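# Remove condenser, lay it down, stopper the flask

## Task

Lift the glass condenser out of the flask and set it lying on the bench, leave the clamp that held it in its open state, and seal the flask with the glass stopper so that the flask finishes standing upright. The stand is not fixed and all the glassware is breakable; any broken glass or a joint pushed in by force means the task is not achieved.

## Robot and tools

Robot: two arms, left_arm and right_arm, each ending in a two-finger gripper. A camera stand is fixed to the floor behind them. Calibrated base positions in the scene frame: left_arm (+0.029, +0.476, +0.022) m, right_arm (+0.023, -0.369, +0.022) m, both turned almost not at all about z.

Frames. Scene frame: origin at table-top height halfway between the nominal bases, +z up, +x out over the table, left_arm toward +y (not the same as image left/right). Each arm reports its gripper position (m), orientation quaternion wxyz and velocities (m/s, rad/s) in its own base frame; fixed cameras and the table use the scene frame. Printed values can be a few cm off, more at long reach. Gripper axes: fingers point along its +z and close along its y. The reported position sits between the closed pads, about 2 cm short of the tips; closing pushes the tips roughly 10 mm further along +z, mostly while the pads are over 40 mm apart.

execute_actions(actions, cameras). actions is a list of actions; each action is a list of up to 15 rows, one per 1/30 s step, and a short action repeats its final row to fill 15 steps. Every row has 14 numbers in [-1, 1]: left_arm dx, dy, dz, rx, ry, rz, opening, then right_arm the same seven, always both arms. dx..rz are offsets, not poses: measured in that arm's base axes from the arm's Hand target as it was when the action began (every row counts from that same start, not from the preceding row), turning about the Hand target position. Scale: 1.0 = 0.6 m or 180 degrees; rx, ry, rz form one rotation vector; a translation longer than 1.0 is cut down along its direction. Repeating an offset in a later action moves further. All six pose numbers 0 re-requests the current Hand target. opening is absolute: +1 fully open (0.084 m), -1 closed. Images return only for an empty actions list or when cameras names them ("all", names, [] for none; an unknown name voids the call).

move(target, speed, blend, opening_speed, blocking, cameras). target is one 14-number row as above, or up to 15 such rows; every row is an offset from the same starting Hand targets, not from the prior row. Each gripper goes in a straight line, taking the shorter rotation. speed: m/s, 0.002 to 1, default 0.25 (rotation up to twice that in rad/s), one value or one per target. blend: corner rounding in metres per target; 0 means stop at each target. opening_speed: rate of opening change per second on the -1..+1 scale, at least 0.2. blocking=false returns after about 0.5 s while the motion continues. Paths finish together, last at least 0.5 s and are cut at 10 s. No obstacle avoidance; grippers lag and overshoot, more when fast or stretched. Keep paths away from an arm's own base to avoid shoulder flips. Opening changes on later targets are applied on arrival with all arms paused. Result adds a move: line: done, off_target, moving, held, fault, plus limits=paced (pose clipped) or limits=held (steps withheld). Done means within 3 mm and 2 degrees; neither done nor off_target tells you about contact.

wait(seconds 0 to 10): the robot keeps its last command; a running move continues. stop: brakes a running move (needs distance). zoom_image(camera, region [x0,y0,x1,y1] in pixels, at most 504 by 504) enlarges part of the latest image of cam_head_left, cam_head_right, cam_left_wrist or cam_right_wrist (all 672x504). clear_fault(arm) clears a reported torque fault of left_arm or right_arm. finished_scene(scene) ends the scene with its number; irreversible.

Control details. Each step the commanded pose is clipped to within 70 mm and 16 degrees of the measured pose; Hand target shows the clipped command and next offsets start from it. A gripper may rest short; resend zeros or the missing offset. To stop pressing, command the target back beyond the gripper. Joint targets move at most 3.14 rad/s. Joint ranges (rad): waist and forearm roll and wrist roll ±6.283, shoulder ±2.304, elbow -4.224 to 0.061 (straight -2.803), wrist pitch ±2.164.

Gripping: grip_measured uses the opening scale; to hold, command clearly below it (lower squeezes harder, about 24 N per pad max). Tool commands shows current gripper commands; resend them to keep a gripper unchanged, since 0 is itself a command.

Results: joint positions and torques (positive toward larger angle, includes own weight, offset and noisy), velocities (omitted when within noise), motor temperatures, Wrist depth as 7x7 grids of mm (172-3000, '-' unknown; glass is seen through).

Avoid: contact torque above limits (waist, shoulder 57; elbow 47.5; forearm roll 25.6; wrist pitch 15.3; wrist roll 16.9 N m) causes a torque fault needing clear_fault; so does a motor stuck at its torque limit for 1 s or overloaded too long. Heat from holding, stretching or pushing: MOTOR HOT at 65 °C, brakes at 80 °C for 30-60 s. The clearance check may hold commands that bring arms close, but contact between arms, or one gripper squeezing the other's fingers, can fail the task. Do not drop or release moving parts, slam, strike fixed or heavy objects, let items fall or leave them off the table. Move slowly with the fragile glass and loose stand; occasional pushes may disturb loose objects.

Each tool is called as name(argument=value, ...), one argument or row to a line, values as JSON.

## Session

Scene 1 solved. Now scene 2.

execute_actions(
  actions=[],
)

Scene clock: 0.00 s.
left_arm: end_effector_position=(+0.3553, +0.3275, +0.2217) grip_measured=+1.00 end_effector_quat_wxyz=(-0.030, +0.699, -0.708, +0.098) | right_arm: end_effector_position=(+0.4079, +0.6303, +0.1321) grip_measured=+1.00 end_effector_quat_wxyz=(-0.156, -0.004, +0.985, -0.079)
Joint positions: left_arm=[0.845 -0.292 -0.866 -0.381 -0.56 2.752 0.084] | right_arm=[0.945 -1.357 -2.4 0.161 -1.361 -2.264 0.084]
Joint velocities: within noise
Joint torques (N m): no reading
Motor temperatures (°C): left_arm=[25 26 30 27 30 29] | right_arm=[25 26 29 28 32 31]
Wrist depth (mm): cam_left_wrist=[448 434 420 407 395 383 372 / 442 428 416 403 391 379 369 / 434 422 408 396 387 377 367 / 432 417 404 392 383 373 362 / 425 413 400 389 379 369 359 / 419 407 394 385 374 363 355 / 417 400 391 383 370 361 351] | cam_right_wrist=[392 381 373 362 355 346 339 / 376 365 357 349 341 333 326 / 359 352 342 334 327 320 313 / 347 340 331 324 317 310 304 / 336 329 321 315 308 301 295 / 323 317 310 304 297 291 285 / 312 306 299 294 287 282 276]
Hand target: left_arm +0.3553, +0.3275, +0.2217; -0.030, +0.699, -0.708, +0.098 | right_arm +0.4079, +0.6303, +0.1321; -0.156, -0.004, +0.985, -0.079
Tool commands: left_gripper/opening=+1.0 right_gripper/opening=+1.0

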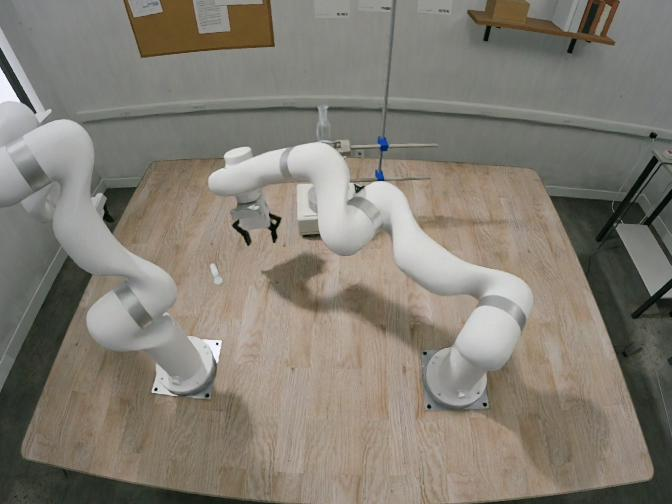

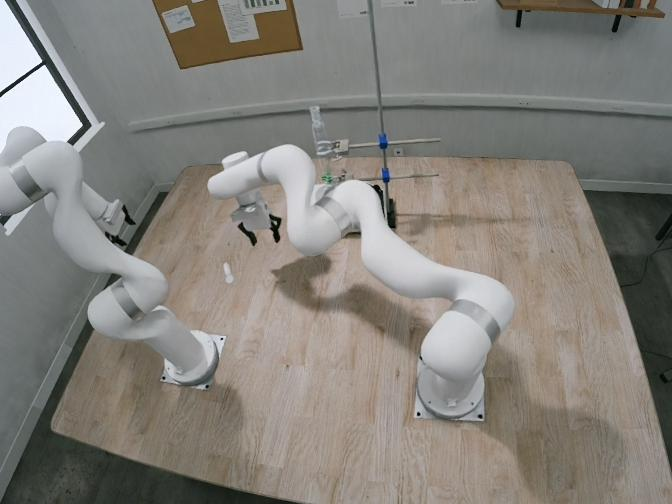

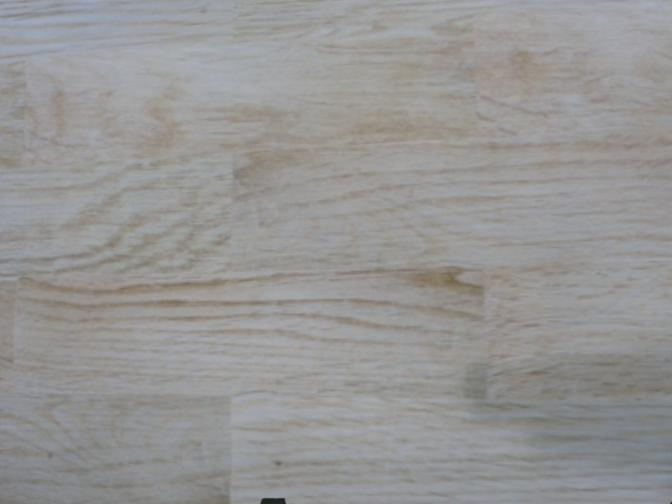

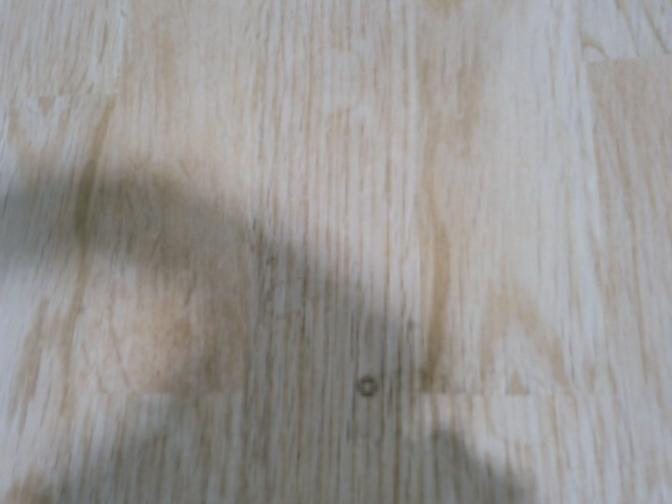

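move(
  target=[
    [0.1193, -0.2486, 0.0435, -0.156, 0.016, -0.0139, 1, 0, -0.1667, 0.15, 0, 0, -0.5, 0.5],
    [0.2386, -0.4972, 0.087, -0.312, 0.032, -0.0278, 1, 0, -0.3333, 0.2, 0, 0, -0.99, 0.0],
    [0.3578, -0.7458, 0.1305, -0.468, 0.0479, -0.0416, 0.6, -0.063, -0.4338, 0.1965, -0.565, 0.051, 0.778, -0.5],
  ],
  speed=0.35,
  blend=[0.05, 0.05, 0],
  cameras=["all"],
)

Scene clock: 13.67 s.
left_arm: end_effector_position=(+0.5699, -0.1200, +0.3000) grip_measured=+0.60 end_effector_quat_wxyz=(+0.500, +0.499, -0.500, +0.500) | right_arm: end_effector_position=(+0.3701, +0.3700, +0.2500) grip_measured=-0.52 end_effector_quat_wxyz=(+0.000, +0.707, +0.000, +0.707)
Joint positions: left_arm=[0.215 -0.803 -1.2 -1.371 -1.654 2.754 0.069] | right_arm=[1.243 -0.65 -0.661 -1.899 -1.568 3.131 0.021]
Joint torques (N m): left_arm=[-3.04 28.47 -18.93 -1.04 -1.8 -0.71] | right_arm=[-2.83 30.5 -9.57 0.91 -2.88 0.13]
Wrist depth (mm): cam_left_wrist=[2935 - - - - - - / 2973 - - - - - - / 2923 - - - - - - / 2923 - - - - - - / 2923 - 2696 - - - - / 2782 - - - 2851 2706 493 / 2717 1166 622 1151 1143 1141 1123] | cam_right_wrist=[1758 1763 1763 1732 1767 1754 1758 / 1741 1736 1754 1754 1754 1763 1767 / 1754 1723 1772 1758 1758 1767 1754 / 1736 1732 1736 1754 1758 1736 1741 / 1741 1745 1741 1745 1749 1749 1767 / 1736 1749 1758 1754 1749 1767 1754 / 1736 1732 386 388 420 460 421]
Hand target: left_arm +0.5699, -0.1200, +0.3000; +0.500, +0.500, -0.500, +0.500 | right_arm +0.3701, +0.3700, +0.2500; +0.000, +0.707, +0.000, +0.707
Off the commanded pose: left_arm 0.000 m, 0 deg | right_arm 0.000 m, 0 deg.
move: done; blend cut to 0 m at target 2

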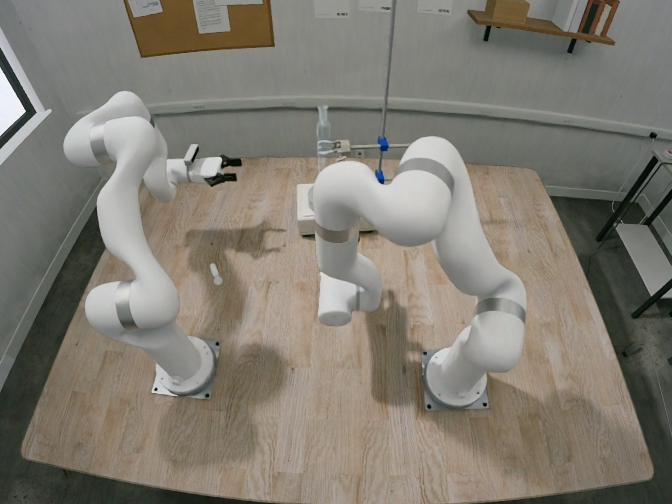

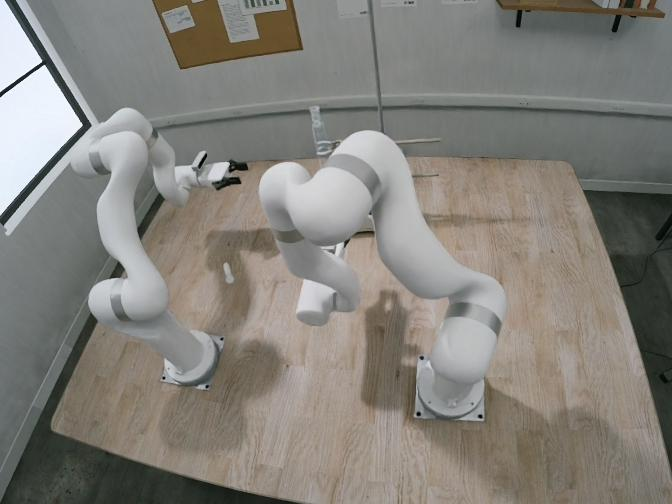

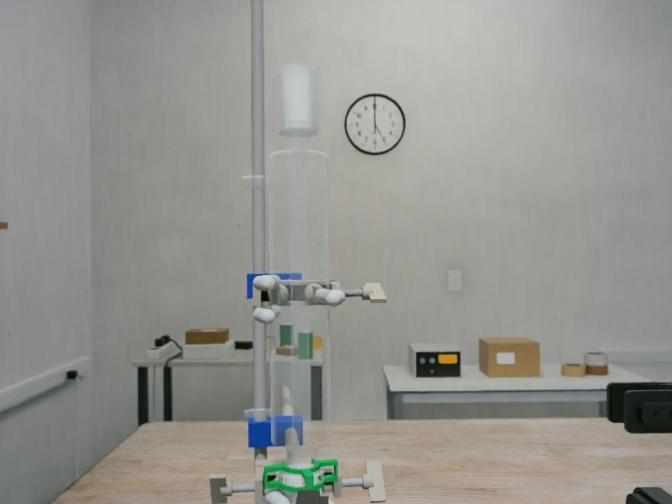

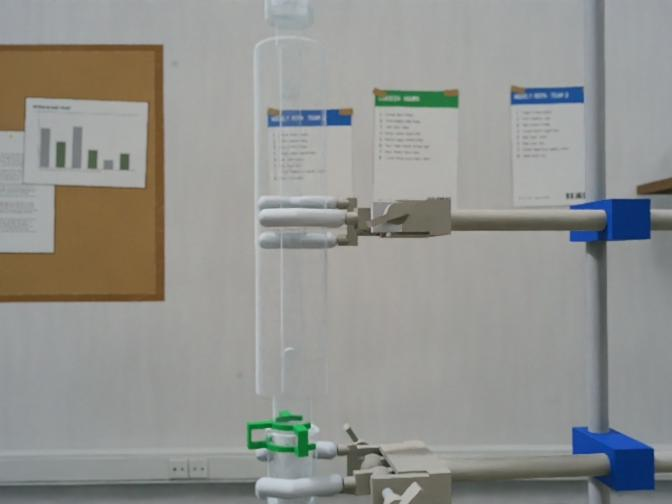

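zoom_image(
  camera="cam_left_wrist",
  region=[240, 440, 400, 504],
)

zoom_image(
  camera="cam_right_wrist",
  region=[220, 390, 360, 504],
)

Scaled by 3.150 from the camera's 672x504 image, which has a finer 960x720 frame.

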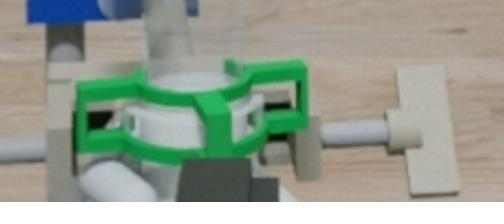

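Scaled by 3.600 from the camera's 672x504 image, which has a finer 960x720 frame.

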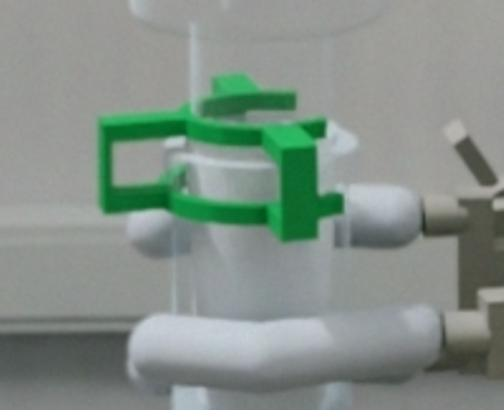

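move(
  target=[0.087, -0.4183, -0.1283, 0, 0, 0, -0.6, 0, 0, 0, 0, 0, 0, -0.52],
  speed=0.15,
  cameras=["cam_left_wrist", "cam_right_wrist"],
)

Scene clock: 20.17 s.
left_arm: end_effector_position=(+0.6221, -0.3709, +0.2230) grip_measured=-0.62 end_effector_quat_wxyz=(+0.500, +0.500, -0.500, +0.500) | right_arm: end_effector_position=(+0.3701, +0.3700, +0.2500) grip_measured=-0.54 end_effector_quat_wxyz=(+0.000, +0.707, +0.000, +0.707)
Joint positions: left_arm=[-0.2 -1.04 -1.424 -1.756 -1.497 2.764 0.017] | right_arm=[1.243 -0.65 -0.661 -1.899 -1.568 3.131 0.02]
Joint torques (N m): left_arm=[-3.65 34.67 -19.35 -1.1 -0.07 -0.68] | right_arm=[-1.2 30.82 -8.68 0.66 -2.01 0]
Wrist depth (mm): cam_left_wrist=[2863 - - - - - - / 2805 - - 250 - - - / 2782 - - 364 - - - / 2851 - - - - - - / 2816 - - - - - - / 2727 - - 429 2575 2654 2634 / 2431 930 934 924 921 916 916] | cam_right_wrist=[1758 1767 1741 1772 1749 1758 1758 / 1745 1745 1741 1754 1772 1767 1763 / 1741 1728 1749 1741 1745 1745 1772 / 1732 1732 1758 1741 1741 1767 1749 / 1745 1754 1749 1754 1758 1767 1749 / 400 1763 1741 1754 1745 1758 1767 / 337 1690 380 388 419 459 422]
Hand target: left_arm +0.6221, -0.3710, +0.2230; +0.500, +0.500, -0.500, +0.500 | right_arm +0.3701, +0.3700, +0.2500; +0.000, +0.707, +0.000, +0.707
Off the commanded pose: left_arm 0.000 m, 0 deg | right_arm 0.000 m, 0 deg.
move: done
Images, in order (width x height): cam_left_wrist 672x504, cam_right_wrist 672x504.

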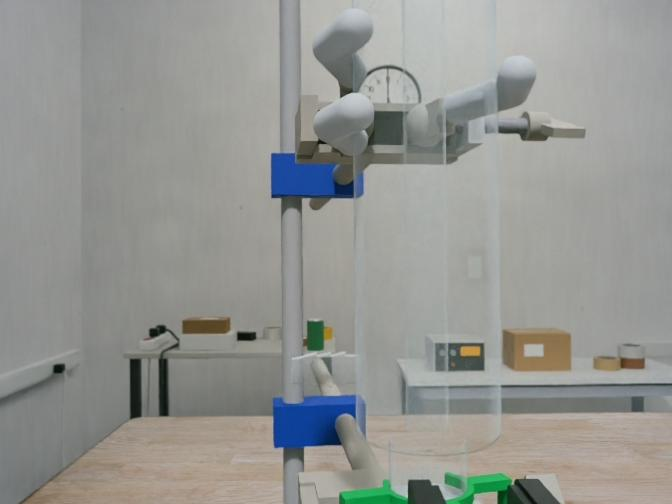

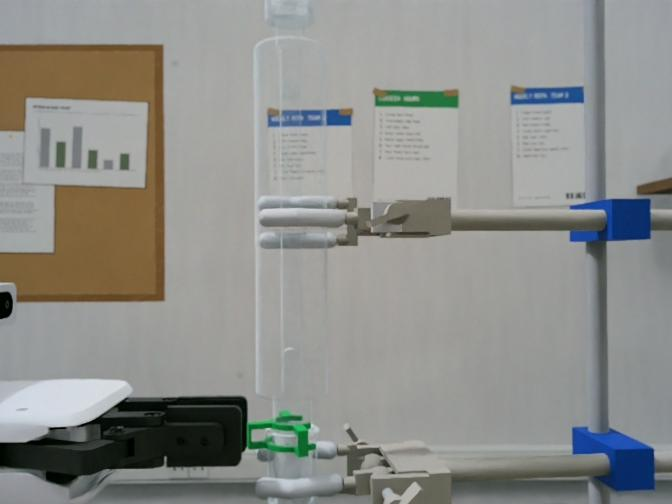

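execute_actions(
  actions=[],
)

Scene clock: 22.67 s.
left_arm: end_effector_position=(+0.6221, -0.3710, +0.2230) grip_measured=-0.62 end_effector_quat_wxyz=(+0.500, +0.500, -0.500, +0.500) | right_arm: end_effector_position=(+0.3701, +0.3700, +0.2500) grip_measured=-0.54 end_effector_quat_wxyz=(+0.000, +0.707, +0.000, +0.707)
Joint positions: left_arm=[-0.2 -1.04 -1.424 -1.756 -1.497 2.764 0.017] | right_arm=[1.243 -0.65 -0.661 -1.899 -1.568 3.131 0.02]
Joint velocities: within noise
Joint torques (N m): left_arm=[-4.18 33.88 -19.93 -1.37 -0.2 -0.45] | right_arm=[-1.83 30.28 -8.7 0.77 -1.78 0.02]
Motor temperatures (°C): left_arm=[25 27 31 27 30 29] | right_arm=[25 27 30 28 32 31]
Wrist depth (mm): cam_left_wrist=[2805 - - - - - - / 2886 - - 250 - - - / 2793 - - 363 - - - / 2771 - - - - - - / 2828 - - - - - - / 2706 - - 430 2556 2595 2624 / 2457 935 936 920 920 915 918] | cam_right_wrist=[1763 1745 1767 1767 1763 1776 1781 / 1741 1736 1745 1732 1754 1763 1749 / 1749 1741 1745 1749 1749 1754 1781 / 1732 1741 1745 1754 1767 1763 1772 / 1763 1741 1749 1749 1754 1754 1772 / 399 1741 1741 1763 1758 1763 1745 / 337 1694 379 388 419 460 422]
Hand target: left_arm +0.6221, -0.3710, +0.2230; +0.500, +0.500, -0.500, +0.500 | right_arm +0.3701, +0.3700, +0.2500; +0.000, +0.707, +0.000, +0.707
Tool commands: left_gripper/opening=-0.6 right_gripper/opening=-0.52
Off the commanded pose: left_arm 0.000 m, 0 deg | right_arm 0.000 m, 0 deg.

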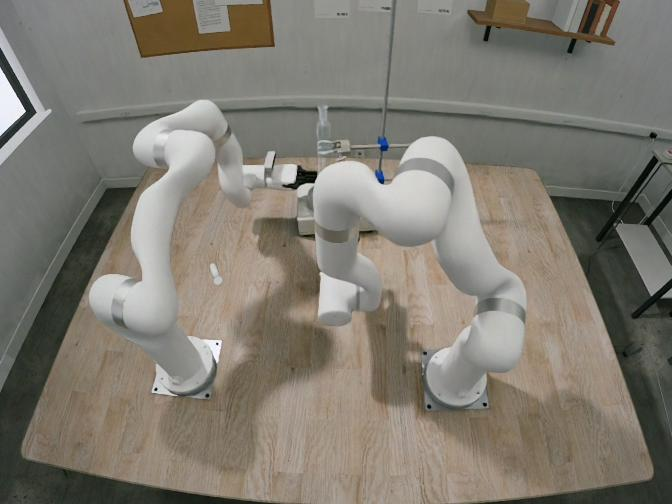

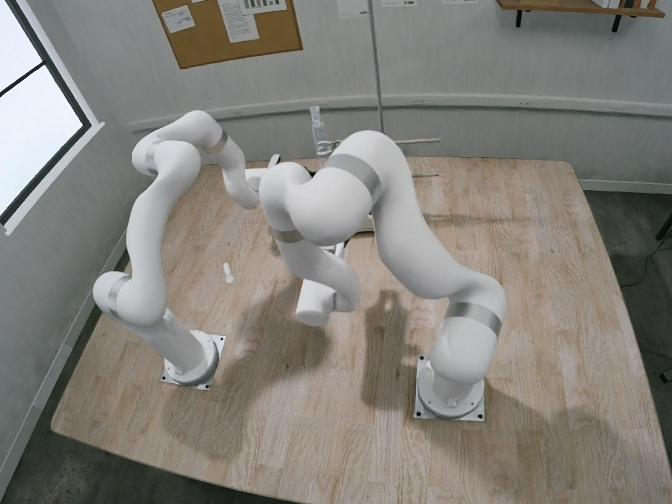

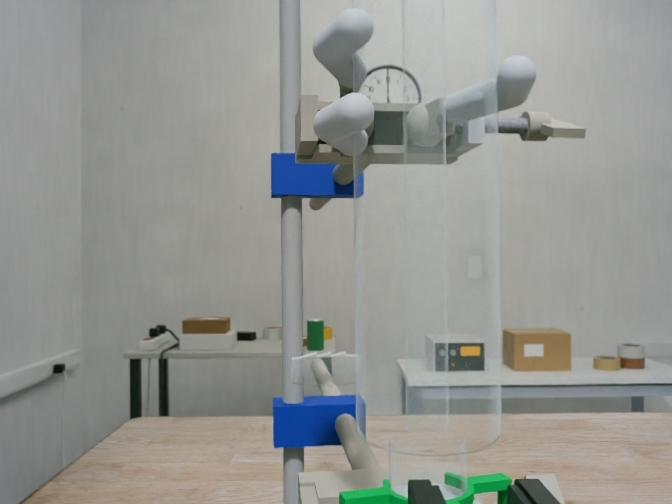

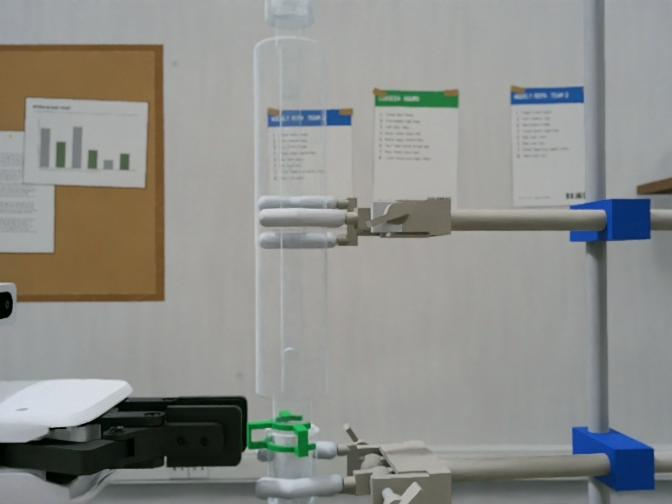

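zoom_image(
  camera="cam_left_wrist",
  region=[280, 420, 600, 504],
)

zoom_image(
  camera="cam_right_wrist",
  region=[200, 370, 420, 504],
)

Scaled by 1.575 from the camera's 672x504 image, which has a finer 960x720 frame.

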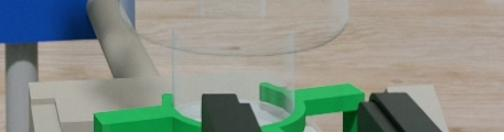

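Scaled by 2.291 from the camera's 672x504 image, which has a finer 960x720 frame.

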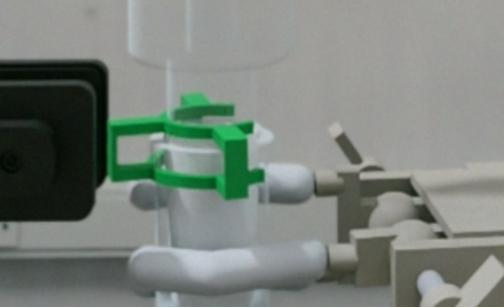

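move(
  target=[
    [0, 0.05, 0, 0,0,0, -0.62, 0,0,0,0,0,0,-0.52],
    [0.0147, 0.05, 0, 0,0,0, -0.62, 0,0,0,0,0,0,-0.52],
  ],
  speed=0.08,
  cameras=["cam_left_wrist","cam_right_wrist"],
)

Scene clock: 26.10 s.
left_arm: end_effector_position=(+0.6310, -0.3410, +0.2230) grip_measured=-0.64 end_effector_quat_wxyz=(+0.500, +0.499, -0.500, +0.500) | right_arm: end_effector_position=(+0.3701, +0.3700, +0.2500) grip_measured=-0.54 end_effector_quat_wxyz=(+0.000, +0.707, +0.000, +0.707)
Joint positions: left_arm=[-0.152 -1.046 -1.437 -1.71 -1.514 2.755 0.016] | right_arm=[1.243 -0.65 -0.661 -1.899 -1.568 3.131 0.02]
Joint torques (N m): left_arm=[3.03 33.79 -19.28 -0.6 -0.16 -0.52] | right_arm=[-1.8 30.17 -7.89 1.13 -1.78 -0.02]
Wrist depth (mm): cam_left_wrist=[2771 - - - - - - / 2782 - - - - - - / 2782 - - 395 - - - / 2771 - - - - - - / 2771 - - - - - - / 2727 - - 405 2585 2654 2566 / 2414 935 1032 - 200 920 915] | cam_right_wrist=[1781 1763 1758 1745 1754 1763 1772 / 1741 1741 1758 1767 1749 1754 1772 / 1723 1723 1745 1758 1758 1741 1749 / 1732 1732 1754 1758 1776 1749 1767 / 1754 1754 1763 1749 1749 1749 1754 / 411 1749 1749 1732 1763 1758 1749 / 381 1681 385 388 420 459 421]
Hand target: left_arm +0.6310, -0.3410, +0.2230; +0.500, +0.500, -0.500, +0.500 | right_arm +0.3701, +0.3700, +0.2500; +0.000, +0.707, +0.000, +0.707
Off the commanded pose: left_arm 0.000 m, 0 deg | right_arm 0.000 m, 0 deg.
move: done
Images, in order (width x height): cam_left_wrist 672x504, cam_right_wrist 672x504.

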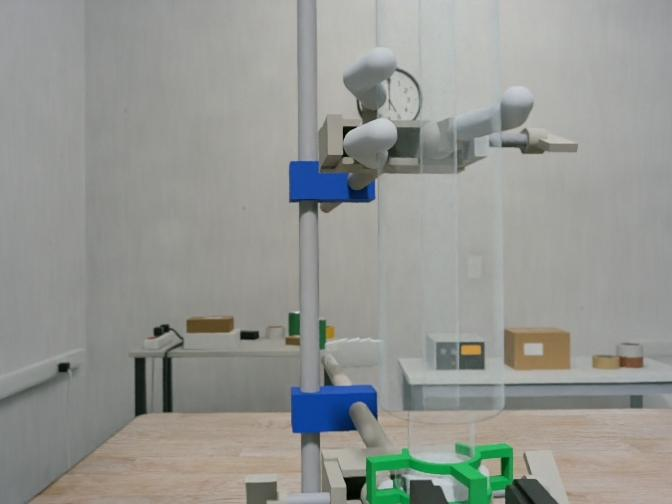

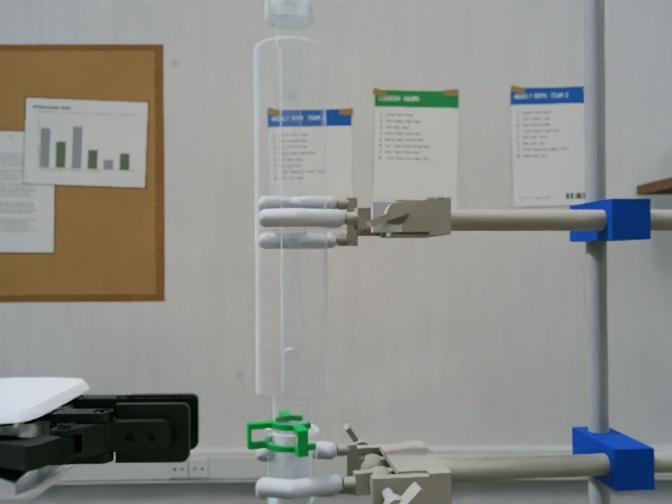

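zoom_image(
  camera="cam_left_wrist",
  region=[340, 420, 600, 504],
)

zoom_image(
  camera="cam_right_wrist",
  region=[200, 390, 370, 504],
)

Scaled by 1.938 from the camera's 672x504 image, which has a finer 960x720 frame.

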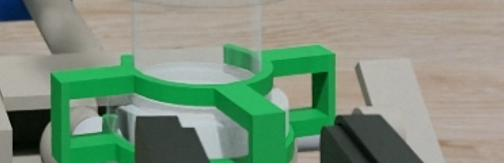

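Scaled by 2.965 from the camera's 672x504 image, which has a finer 960x720 frame.

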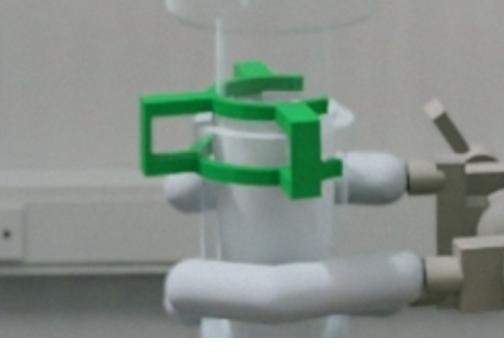

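move(
  target=[-0.0295, -0.0167, 0, 0,0,0.0889, -0.62, 0,0,0,0,0,0,-0.52],
  speed=0.1,
  cameras=["cam_left_wrist","cam_right_wrist"],
)

zoom_image(
  camera="cam_left_wrist",
  region=[340, 420, 600, 504],
)

zoom_image(
  camera="cam_right_wrist",
  region=[150, 370, 370, 504],
)

Scene clock: 32.73 s.
left_arm: end_effector_position=(+0.6133, -0.3510, +0.2230) grip_measured=-0.64 end_effector_quat_wxyz=(+0.426, +0.564, -0.426, +0.565) | right_arm: end_effector_position=(+0.3701, +0.3700, +0.2500) grip_measured=-0.54 end_effector_quat_wxyz=(+0.000, +0.707, +0.000, +0.707)
Joint positions: left_arm=[-0.209 -0.92 -1.163 -2.046 -1.458 2.927 0.016] | right_arm=[1.243 -0.65 -0.661 -1.899 -1.568 3.131 0.02]
Joint torques (N m): left_arm=[-3.65 36.96 -11.65 -1.03 -0.3 0.53] | right_arm=[-1.49 31.21 -7.86 0.18 -1.89 -0.03]
Wrist depth (mm): cam_left_wrist=[1877 2235 - - - - 2923 / 1823 2257 - - 270 240 2899 / 1736 2099 - 391 - - 2911 / 1903 2381 - - - - 2899 / 1898 2317 - - 2696 - 2874 / 1790 2235 2960 1290 403 2948 2364 / 1867 2145 1025 1020 210 915 920] | cam_right_wrist=[1754 1754 1758 1754 1754 1754 1763 / 1728 1745 1754 1754 1749 1749 1767 / 1736 1749 1754 1745 1745 1758 1758 / 1736 1723 1749 1749 1763 1758 1763 / 1741 1732 1758 1745 1767 1754 1763 / 391 1741 1763 1736 1754 1754 1767 / 334 362 386 389 420 458 421]
Hand target: left_arm +0.6133, -0.3510, +0.2230; +0.426, +0.564, -0.426, +0.565 | right_arm +0.3701, +0.3700, +0.2500; +0.000, +0.707, +0.000, +0.707
Off the commanded pose: left_arm 0.000 m, 0 deg | right_arm 0.000 m, 0 deg.
move: done
Images, in order (width x height): cam_left_wrist 672x504, cam_right_wrist 672x504.

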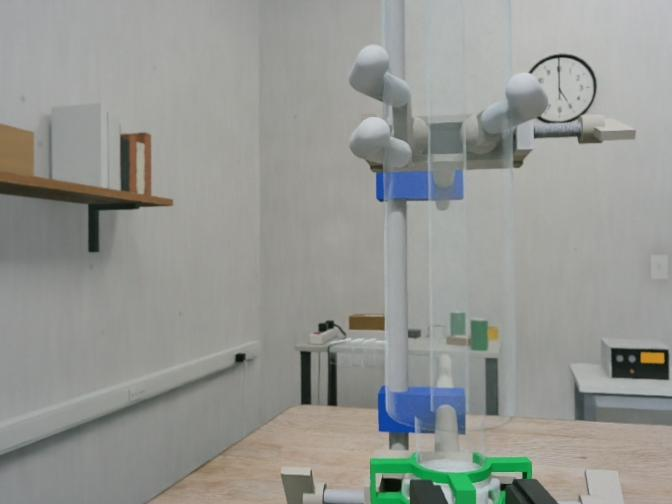

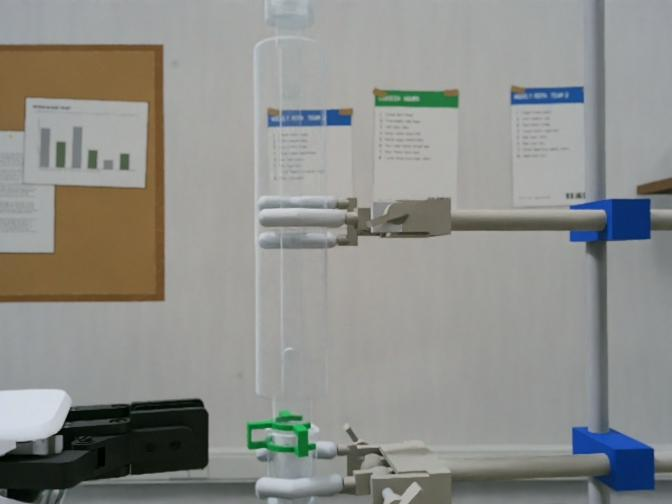

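Scaled by 1.938 from the camera's 672x504 image, which has a finer 960x720 frame.

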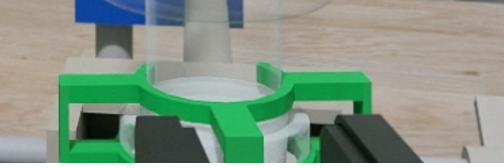

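Scaled by 2.291 from the camera's 672x504 image, which has a finer 960x720 frame.

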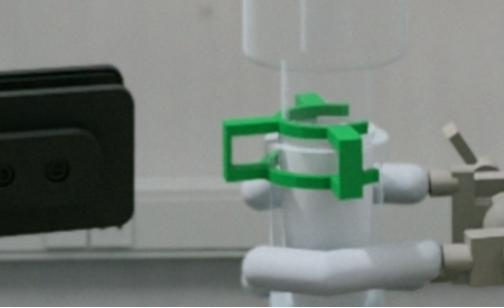

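move(
  target=[0.0101, -0.0352, 0, 0,0,0, -0.62, 0,0,0,0,0,0,-0.52],
  speed=0.05,
  cameras=["cam_left_wrist","cam_right_wrist"],
)

zoom_image(
  camera="cam_left_wrist",
  region=[340, 420, 600, 504],
)

zoom_image(
  camera="cam_right_wrist",
  region=[150, 370, 370, 504],
)

Scene clock: 34.63 s.
left_arm: end_effector_position=(+0.6193, -0.3721, +0.2230) grip_measured=-0.64 end_effector_quat_wxyz=(+0.426, +0.564, -0.426, +0.565) | right_arm: end_effector_position=(+0.3701, +0.3700, +0.2500) grip_measured=-0.54 end_effector_quat_wxyz=(+0.000, +0.707, +0.000, +0.707)
Joint positions: left_arm=[-0.243 -0.935 -1.197 -2.077 -1.442 2.914 0.016] | right_arm=[1.243 -0.65 -0.661 -1.899 -1.568 3.131 0.02]
Joint torques (N m): left_arm=[-4.11 28.99 -18.38 -0.6 -0.09 -0.58] | right_arm=[-0.74 31.47 -6.91 1.05 -1.69 -0.03]
Wrist depth (mm): cam_left_wrist=[1898 2235 - - - - 2874 / 1781 2235 - - 224 220 2874 / 1776 2125 - - 369 2973 2923 / 1882 2405 - - - - 2911 / 1877 2348 - - 2696 2999 2886 / 1790 2294 2973 - 374 2935 2271 / 1852 2213 1031 - 372 916 909] | cam_right_wrist=[1754 1754 1758 1754 1754 1758 1767 / 1723 1741 1749 1758 1749 1763 1781 / 1732 1741 1763 1754 1749 1758 1763 / 1728 1736 1749 1741 1749 1767 1776 / 1728 1745 1745 1758 1745 1736 1763 / 1741 1741 1736 1754 1749 1767 1772 / 316 363 379 388 419 460 421]
Hand target: left_arm +0.6193, -0.3721, +0.2230; +0.426, +0.564, -0.426, +0.565 | right_arm +0.3701, +0.3700, +0.2500; +0.000, +0.707, +0.000, +0.707
Off the commanded pose: left_arm 0.000 m, 0 deg | right_arm 0.000 m, 0 deg.
move: done
Images, in order (width x height): cam_left_wrist 672x504, cam_right_wrist 672x504.

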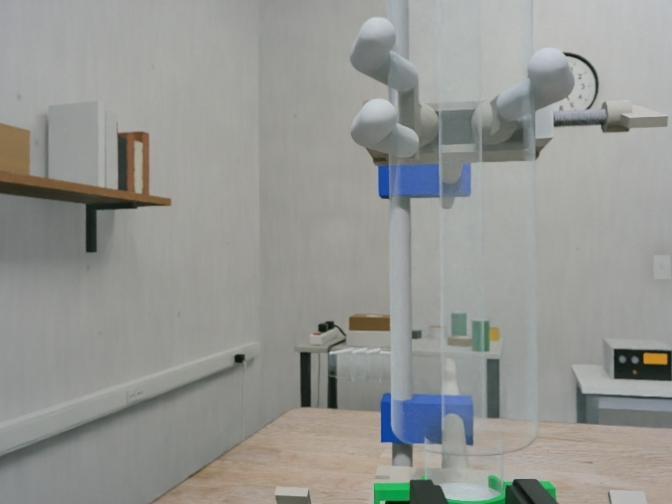

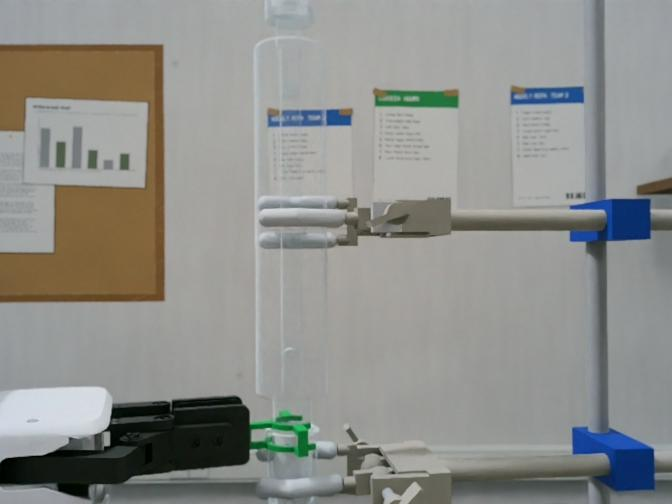

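Scaled by 1.938 from the camera's 672x504 image, which has a finer 960x720 frame.

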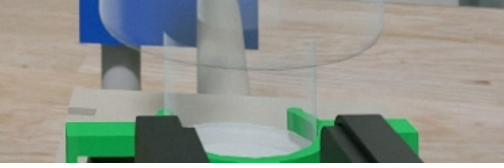

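Scaled by 2.291 from the camera's 672x504 image, which has a finer 960x720 frame.

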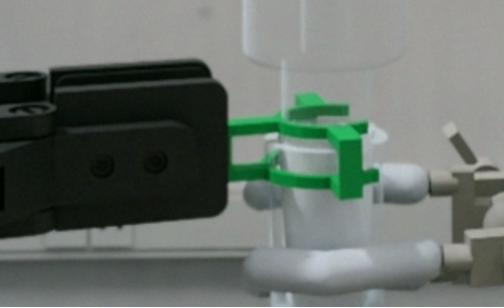

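move(
  target=[0.0012, -0.0101, 0, 0,0,0, -0.62, 0,0,0,0,0,0,-0.52],
  speed=0.02,
  cameras=["cam_left_wrist","cam_right_wrist"],
)

zoom_image(
  camera="cam_left_wrist",
  region=[340, 420, 600, 504],
)

zoom_image(
  camera="cam_right_wrist",
  region=[150, 370, 370, 504],
)

Scene clock: 36.27 s.
left_arm: end_effector_position=(+0.6200, -0.3781, +0.2230) grip_measured=-0.64 end_effector_quat_wxyz=(+0.426, +0.564, -0.426, +0.565) | right_arm: end_effector_position=(+0.3701, +0.3700, +0.2500) grip_measured=-0.54 end_effector_quat_wxyz=(+0.000, +0.707, +0.000, +0.707)
Joint positions: left_arm=[-0.253 -0.938 -1.204 -2.087 -1.438 2.912 0.016] | right_arm=[1.243 -0.65 -0.661 -1.899 -1.568 3.131 0.02]
Joint torques (N m): left_arm=[-3.88 30.51 -17.78 -0.71 -0.3 -0.57] | right_arm=[-0.61 31.48 -7.75 0.74 -1.89 -0.13]
Wrist depth (mm): cam_left_wrist=[1888 2220 - - - - 2851 / 1818 2235 - - 218 214 2886 / 1795 2356 - - 363 2986 2863 / 1882 2364 - - - 2999 2886 / 1867 2340 - - 2738 2948 2911 / 1795 2279 2935 - 368 2923 2294 / 1877 2220 934 1026 368 926 914] | cam_right_wrist=[1763 1758 1741 1754 1763 1758 1749 / 1732 1749 1749 1767 1758 1749 1754 / 1728 1732 1754 1745 1745 1758 1763 / 1736 1723 1745 1749 1758 1763 1772 / 1749 1741 1749 1758 1767 1749 1754 / 1754 1732 1776 1758 1758 1745 1767 / 317 354 377 388 419 459 422]
Hand target: left_arm +0.6200, -0.3782, +0.2230; +0.426, +0.564, -0.426, +0.565 | right_arm +0.3701, +0.3700, +0.2500; +0.000, +0.707, +0.000, +0.707
Off the commanded pose: left_arm 0.000 m, 0 deg | right_arm 0.000 m, 0 deg.
move: done
Images, in order (width x height): cam_left_wrist 672x504, cam_right_wrist 672x504.

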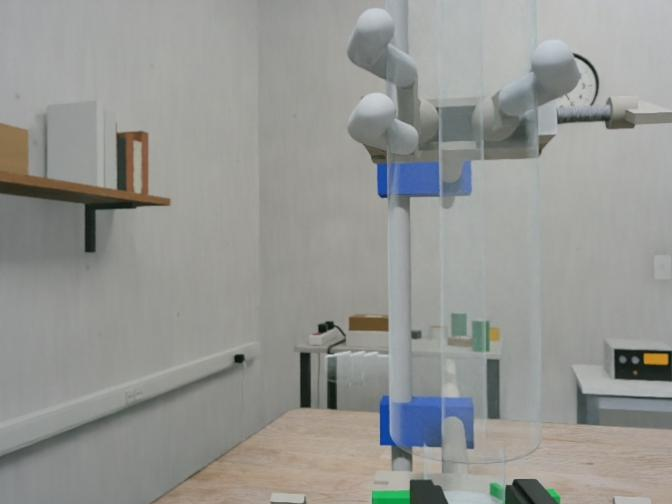

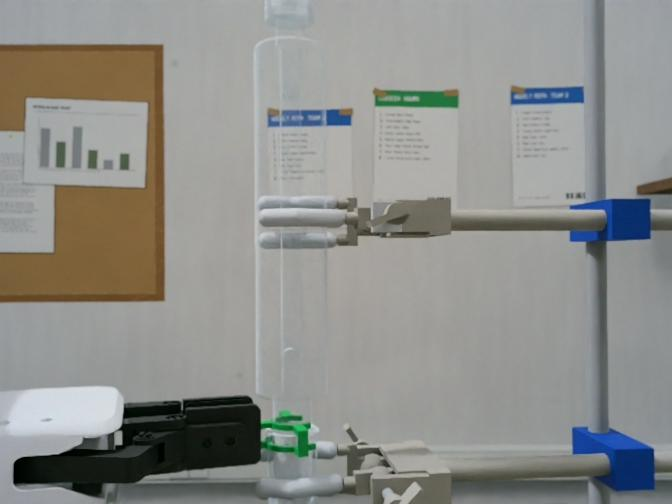

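Scaled by 1.938 from the camera's 672x504 image, which has a finer 960x720 frame.

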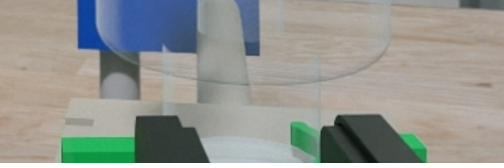

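Scaled by 2.291 from the camera's 672x504 image, which has a finer 960x720 frame.

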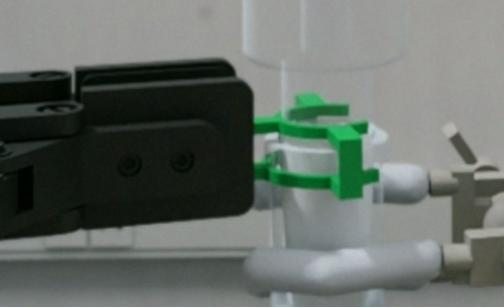

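move(
  target=[0, 0, 0, 0,0,0, -0.95, 0,0,0,0,0,0,-0.52],
  opening_speed=0.2,
  cameras=["cam_left_wrist","cam_right_wrist"],
)

Scene clock: 38.63 s.
left_arm: end_effector_position=(+0.6200, -0.3782, +0.2230) grip_measured=-0.89 end_effector_quat_wxyz=(+0.426, +0.564, -0.426, +0.565) | right_arm: end_effector_position=(+0.3701, +0.3700, +0.2500) grip_measured=-0.54 end_effector_quat_wxyz=(+0.000, +0.707, +0.000, +0.707)
Joint positions: left_arm=[-0.253 -0.938 -1.204 -2.087 -1.438 2.912 0.005] | right_arm=[1.243 -0.65 -0.661 -1.899 -1.568 3.131 0.02]
Joint torques (N m): left_arm=[1.14 32.83 -18.98 -0.96 -0.3 -0.35] | right_arm=[-1.78 30.9 -7.36 0.85 -1.82 0.11]
Wrist depth (mm): cam_left_wrist=[1914 2249 - - - 2999 2899 / 1804 2257 - - 218 214 2816 / 1763 2364 - - 363 - 2948 / 1893 2389 - - - - 2911 / 1867 2372 - - 2749 - 2948 / 1754 2264 2886 - 368 - 2294 / 1857 2249 1025 1023 920 927 916] | cam_right_wrist=[1745 1763 1767 1758 1763 1781 1749 / 1745 1736 1754 1754 1754 1749 1763 / 1728 1758 1763 1736 1763 1754 1758 / 1728 1719 1758 1749 1758 1745 1741 / 1736 1754 1745 1772 1763 1745 1758 / 1741 1749 1736 1758 1745 1736 1749 / 317 360 380 389 419 459 421]
Hand target: left_arm +0.6200, -0.3782, +0.2230; +0.426, +0.564, -0.426, +0.565 | right_arm +0.3701, +0.3700, +0.2500; +0.000, +0.707, +0.000, +0.707
Off the commanded pose: left_arm 0.000 m, 0 deg | right_arm 0.000 m, 0 deg.
move: done
Images, in order (width x height): cam_left_wrist 672x504, cam_right_wrist 672x504.

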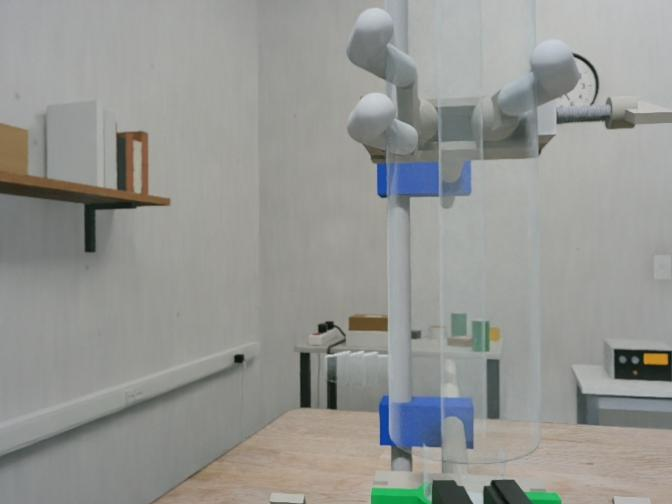

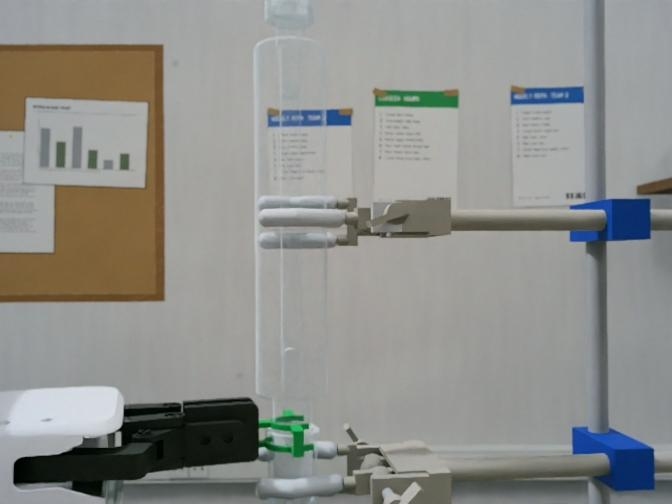

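move(
  target=[-0.0046, 0.016, 0, 0,0,0, -1, 0,0,0,0,0,0,-0.52],
  speed=0.02,
  opening_speed=0.3,
  cameras=["cam_left_wrist","cam_right_wrist"],
)

zoom_image(
  camera="cam_right_wrist",
  region=[150, 370, 370, 504],
)

Scene clock: 39.97 s.
left_arm: end_effector_position=(+0.6173, -0.3686, +0.2230) grip_measured=-0.89 end_effector_quat_wxyz=(+0.426, +0.564, -0.426, +0.565) | right_arm: end_effector_position=(+0.3701, +0.3700, +0.2500) grip_measured=-0.54 end_effector_quat_wxyz=(+0.000, +0.707, +0.000, +0.707)
Joint positions: left_arm=[-0.238 -0.931 -1.188 -2.073 -1.445 2.918 0.005] | right_arm=[1.243 -0.65 -0.661 -1.899 -1.568 3.131 0.02]
Joint torques (N m): left_arm=[4.97 39.93 -11.92 -0.22 -2.14 0.48] | right_arm=[0.17 31.62 -7.38 0.62 -1.68 -0.02]
Wrist depth (mm): cam_left_wrist=[1898 2242 - - - - 2948 / 1823 2235 - - 226 225 2816 / 1799 2093 - - 372 - 2923 / 1852 2356 - - - - 2863 / 1833 2381 - - 2738 - 2874 / 1809 2257 2874 - 379 - 2340 / 1842 2206 937 1023 306 916 920] | cam_right_wrist=[1758 1763 1763 1767 1758 1758 1772 / 1749 1749 1767 1767 1763 1776 1749 / 1728 1719 1763 1745 1754 1758 1763 / 1732 1728 1763 1758 1758 1749 1754 / 1745 1745 1749 1741 1754 1763 1745 / 1758 1754 1754 1758 1763 1754 1758 / 317 356 378 389 418 460 421]
Hand target: left_arm +0.6173, -0.3686, +0.2230; +0.426, +0.564, -0.426, +0.565 | right_arm +0.3701, +0.3700, +0.2500; +0.000, +0.707, +0.000, +0.707
Off the commanded pose: left_arm 0.000 m, 0 deg | right_arm 0.000 m, 0 deg.
move: done
Images, in order (width x height): cam_left_wrist 672x504, cam_right_wrist 672x504.

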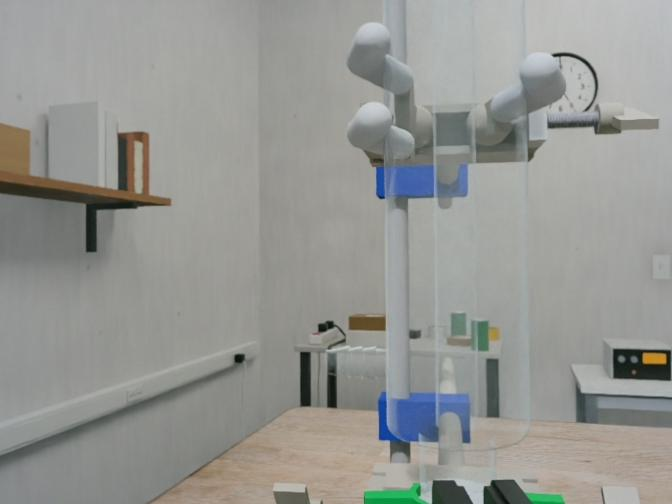

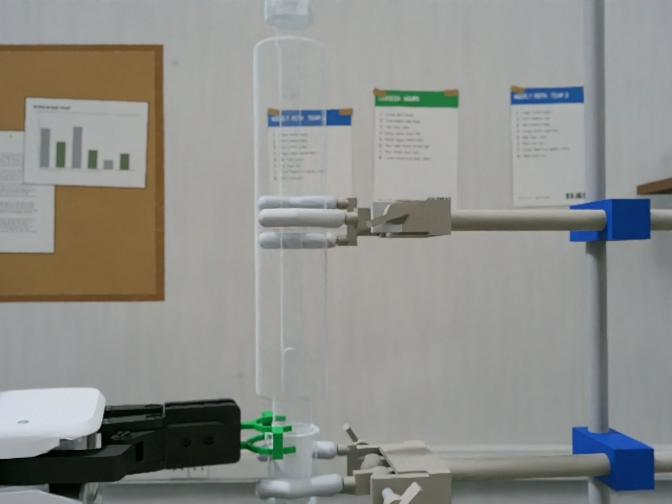

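Scaled by 2.291 from the camera's 672x504 image, which has a finer 960x720 frame.

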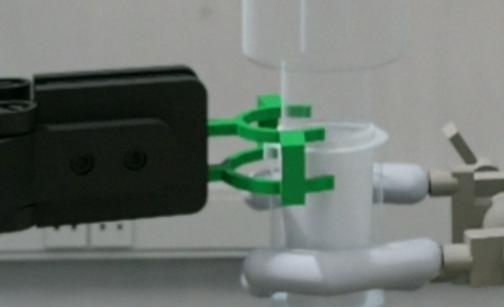

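move(
  target=[
    [-0.0092, 0.032, 0, 0,0,0, -1, 0,0,0,0,0,0,-0.52],
    [-0.0320, 0.1115, 0, 0,0,0, -1, 0,0,0,0,0,0,-0.52],
  ],
  speed=[0.02,0.08],
  blend=0.005,
  cameras=["cam_left_wrist","cam_right_wrist"],
)

Scene clock: 42.57 s.
left_arm: end_effector_position=(+0.5981, -0.3017, +0.2230) grip_measured=-0.89 end_effector_quat_wxyz=(+0.426, +0.564, -0.426, +0.565) | right_arm: end_effector_position=(+0.3701, +0.3700, +0.2500) grip_measured=-0.54 end_effector_quat_wxyz=(+0.000, +0.707, +0.000, +0.707)
Joint positions: left_arm=[-0.125 -0.888 -1.09 -1.966 -1.492 2.956 0.005] | right_arm=[1.243 -0.65 -0.661 -1.899 -1.568 3.131 0.02]
Joint torques (N m): left_arm=[1.38 36.62 -10.91 0.39 -2.09 0.3] | right_arm=[-0.47 32.12 -8.09 -0.11 -1.73 -0.05]
Wrist depth (mm): cam_left_wrist=[1903 2389 - - - - - / 1893 2457 - - - - 2986 / 1702 2119 - 444 439 - 2886 / 1903 2414 - - - - 2960 / 1903 2364 - - - - 2935 / 1833 2271 2999 1278 1281 - 2405 / 1908 2279 - 303 241 837 918] | cam_right_wrist=[1754 1754 1772 1772 1767 1772 1767 / 1749 1736 1741 1772 1745 1754 1749 / 1728 1736 1767 1749 1772 1741 1763 / 1736 1736 1758 1758 1763 1763 1758 / 1741 1749 1745 1754 1758 1763 1772 / 1758 1728 1745 1758 1749 1767 1758 / 352 1694 386 389 420 459 421]
Hand target: left_arm +0.5981, -0.3017, +0.2230; +0.426, +0.564, -0.426, +0.565 | right_arm +0.3701, +0.3700, +0.2500; +0.000, +0.707, +0.000, +0.707
Off the commanded pose: left_arm 0.000 m, 0 deg | right_arm 0.000 m, 0 deg.
move: done
Images, in order (width x height): cam_left_wrist 672x504, cam_right_wrist 672x504.

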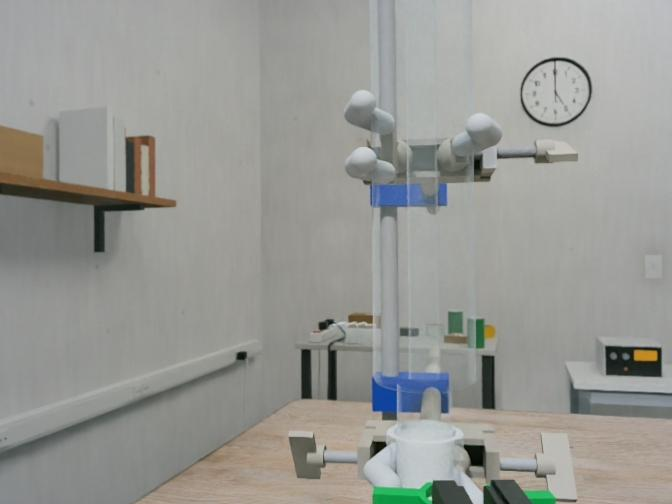

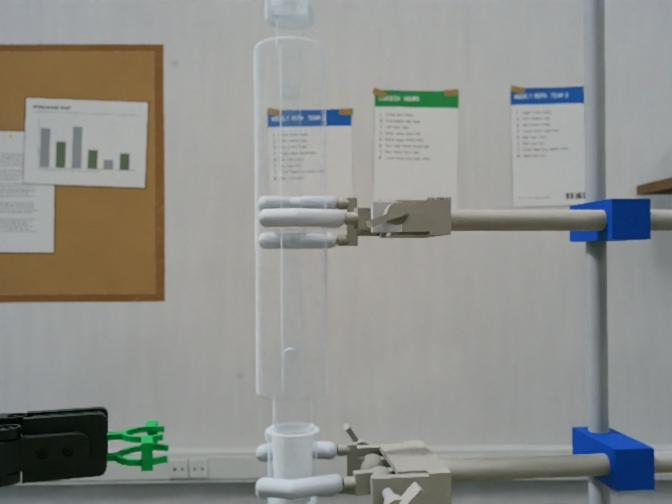

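move(
  target=[-0.130, 0.236, -0.038, 0.4807,0.1378,0, -1, 0,0,0,0,0,0,-0.52],
  speed=0.3,
  cameras=["cam_left_wrist","cam_head_left"],
)

Scene clock: 47.37 s.
left_arm: end_effector_position=(+0.5201, -0.1601, +0.2002) grip_measured=-0.89 end_effector_quat_wxyz=(+0.000, +0.798, -0.602, +0.000) | right_arm: end_effector_position=(+0.3701, +0.3700, +0.2500) grip_measured=-0.54 end_effector_quat_wxyz=(+0.000, +0.707, +0.000, +0.707)
Joint positions: left_arm=[-0.298 -0.477 -1.08 -0.001 -0.604 0.995 0.005] | right_arm=[1.243 -0.65 -0.661 -1.899 -1.568 3.131 0.02]
Joint torques (N m): left_arm=[-4.26 22.8 -22.64 1.07 -0.81 -0.49] | right_arm=[-0.45 31.8 -7.52 0.48 -1.97 -0.03]
Wrist depth (mm): cam_left_wrist=[357 323 298 280 281 355 355 / 357 355 356 355 355 355 354 / 356 356 355 354 355 354 353 / 355 354 355 355 353 354 352 / 355 355 353 354 353 353 352 / 354 354 353 353 352 352 352 / 353 353 353 352 351 351 351] | cam_right_wrist=[1754 1741 1758 1763 1767 1772 1772 / 1723 1728 1758 1745 1772 1776 1767 / 1732 1719 1763 1758 1749 1749 1767 / 1732 1719 1732 1754 1758 1767 1763 / 1749 1741 1758 1758 1754 1754 1754 / 1749 1758 1741 1754 1736 1745 1767 / 1732 1732 386 389 420 459 421]
Hand target: left_arm +0.5201, -0.1601, +0.2002; +0.000, +0.798, -0.602, +0.000 | right_arm +0.3701, +0.3700, +0.2500; +0.000, +0.707, +0.000, +0.707
Off the commanded pose: left_arm 0.000 m, 0 deg | right_arm 0.000 m, 0 deg.
move: done
Images, in order (width x height): cam_head_left 672x504, cam_left_wrist 672x504.

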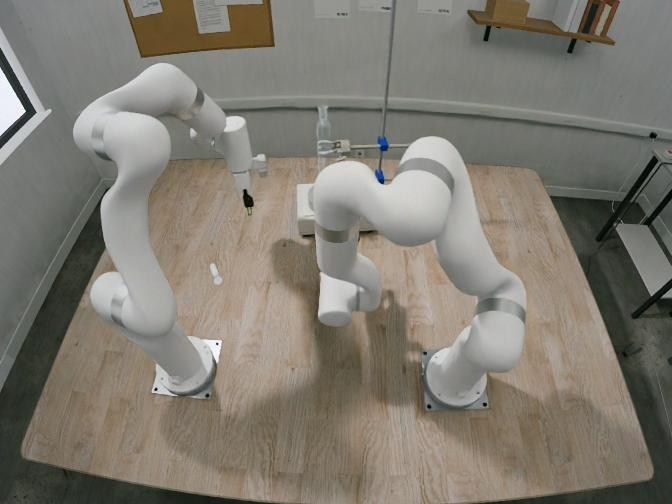

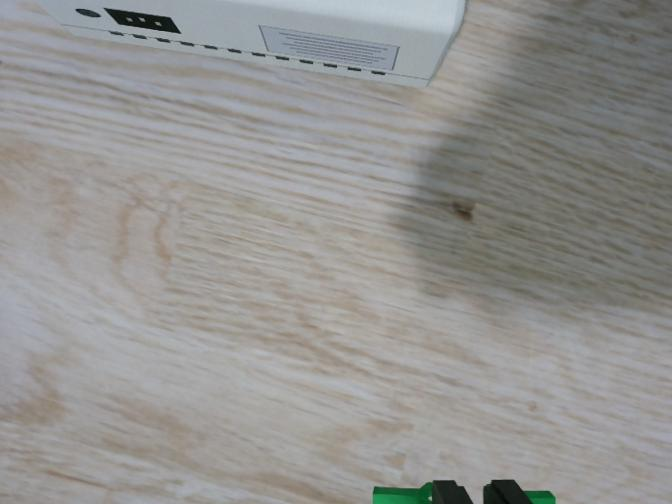

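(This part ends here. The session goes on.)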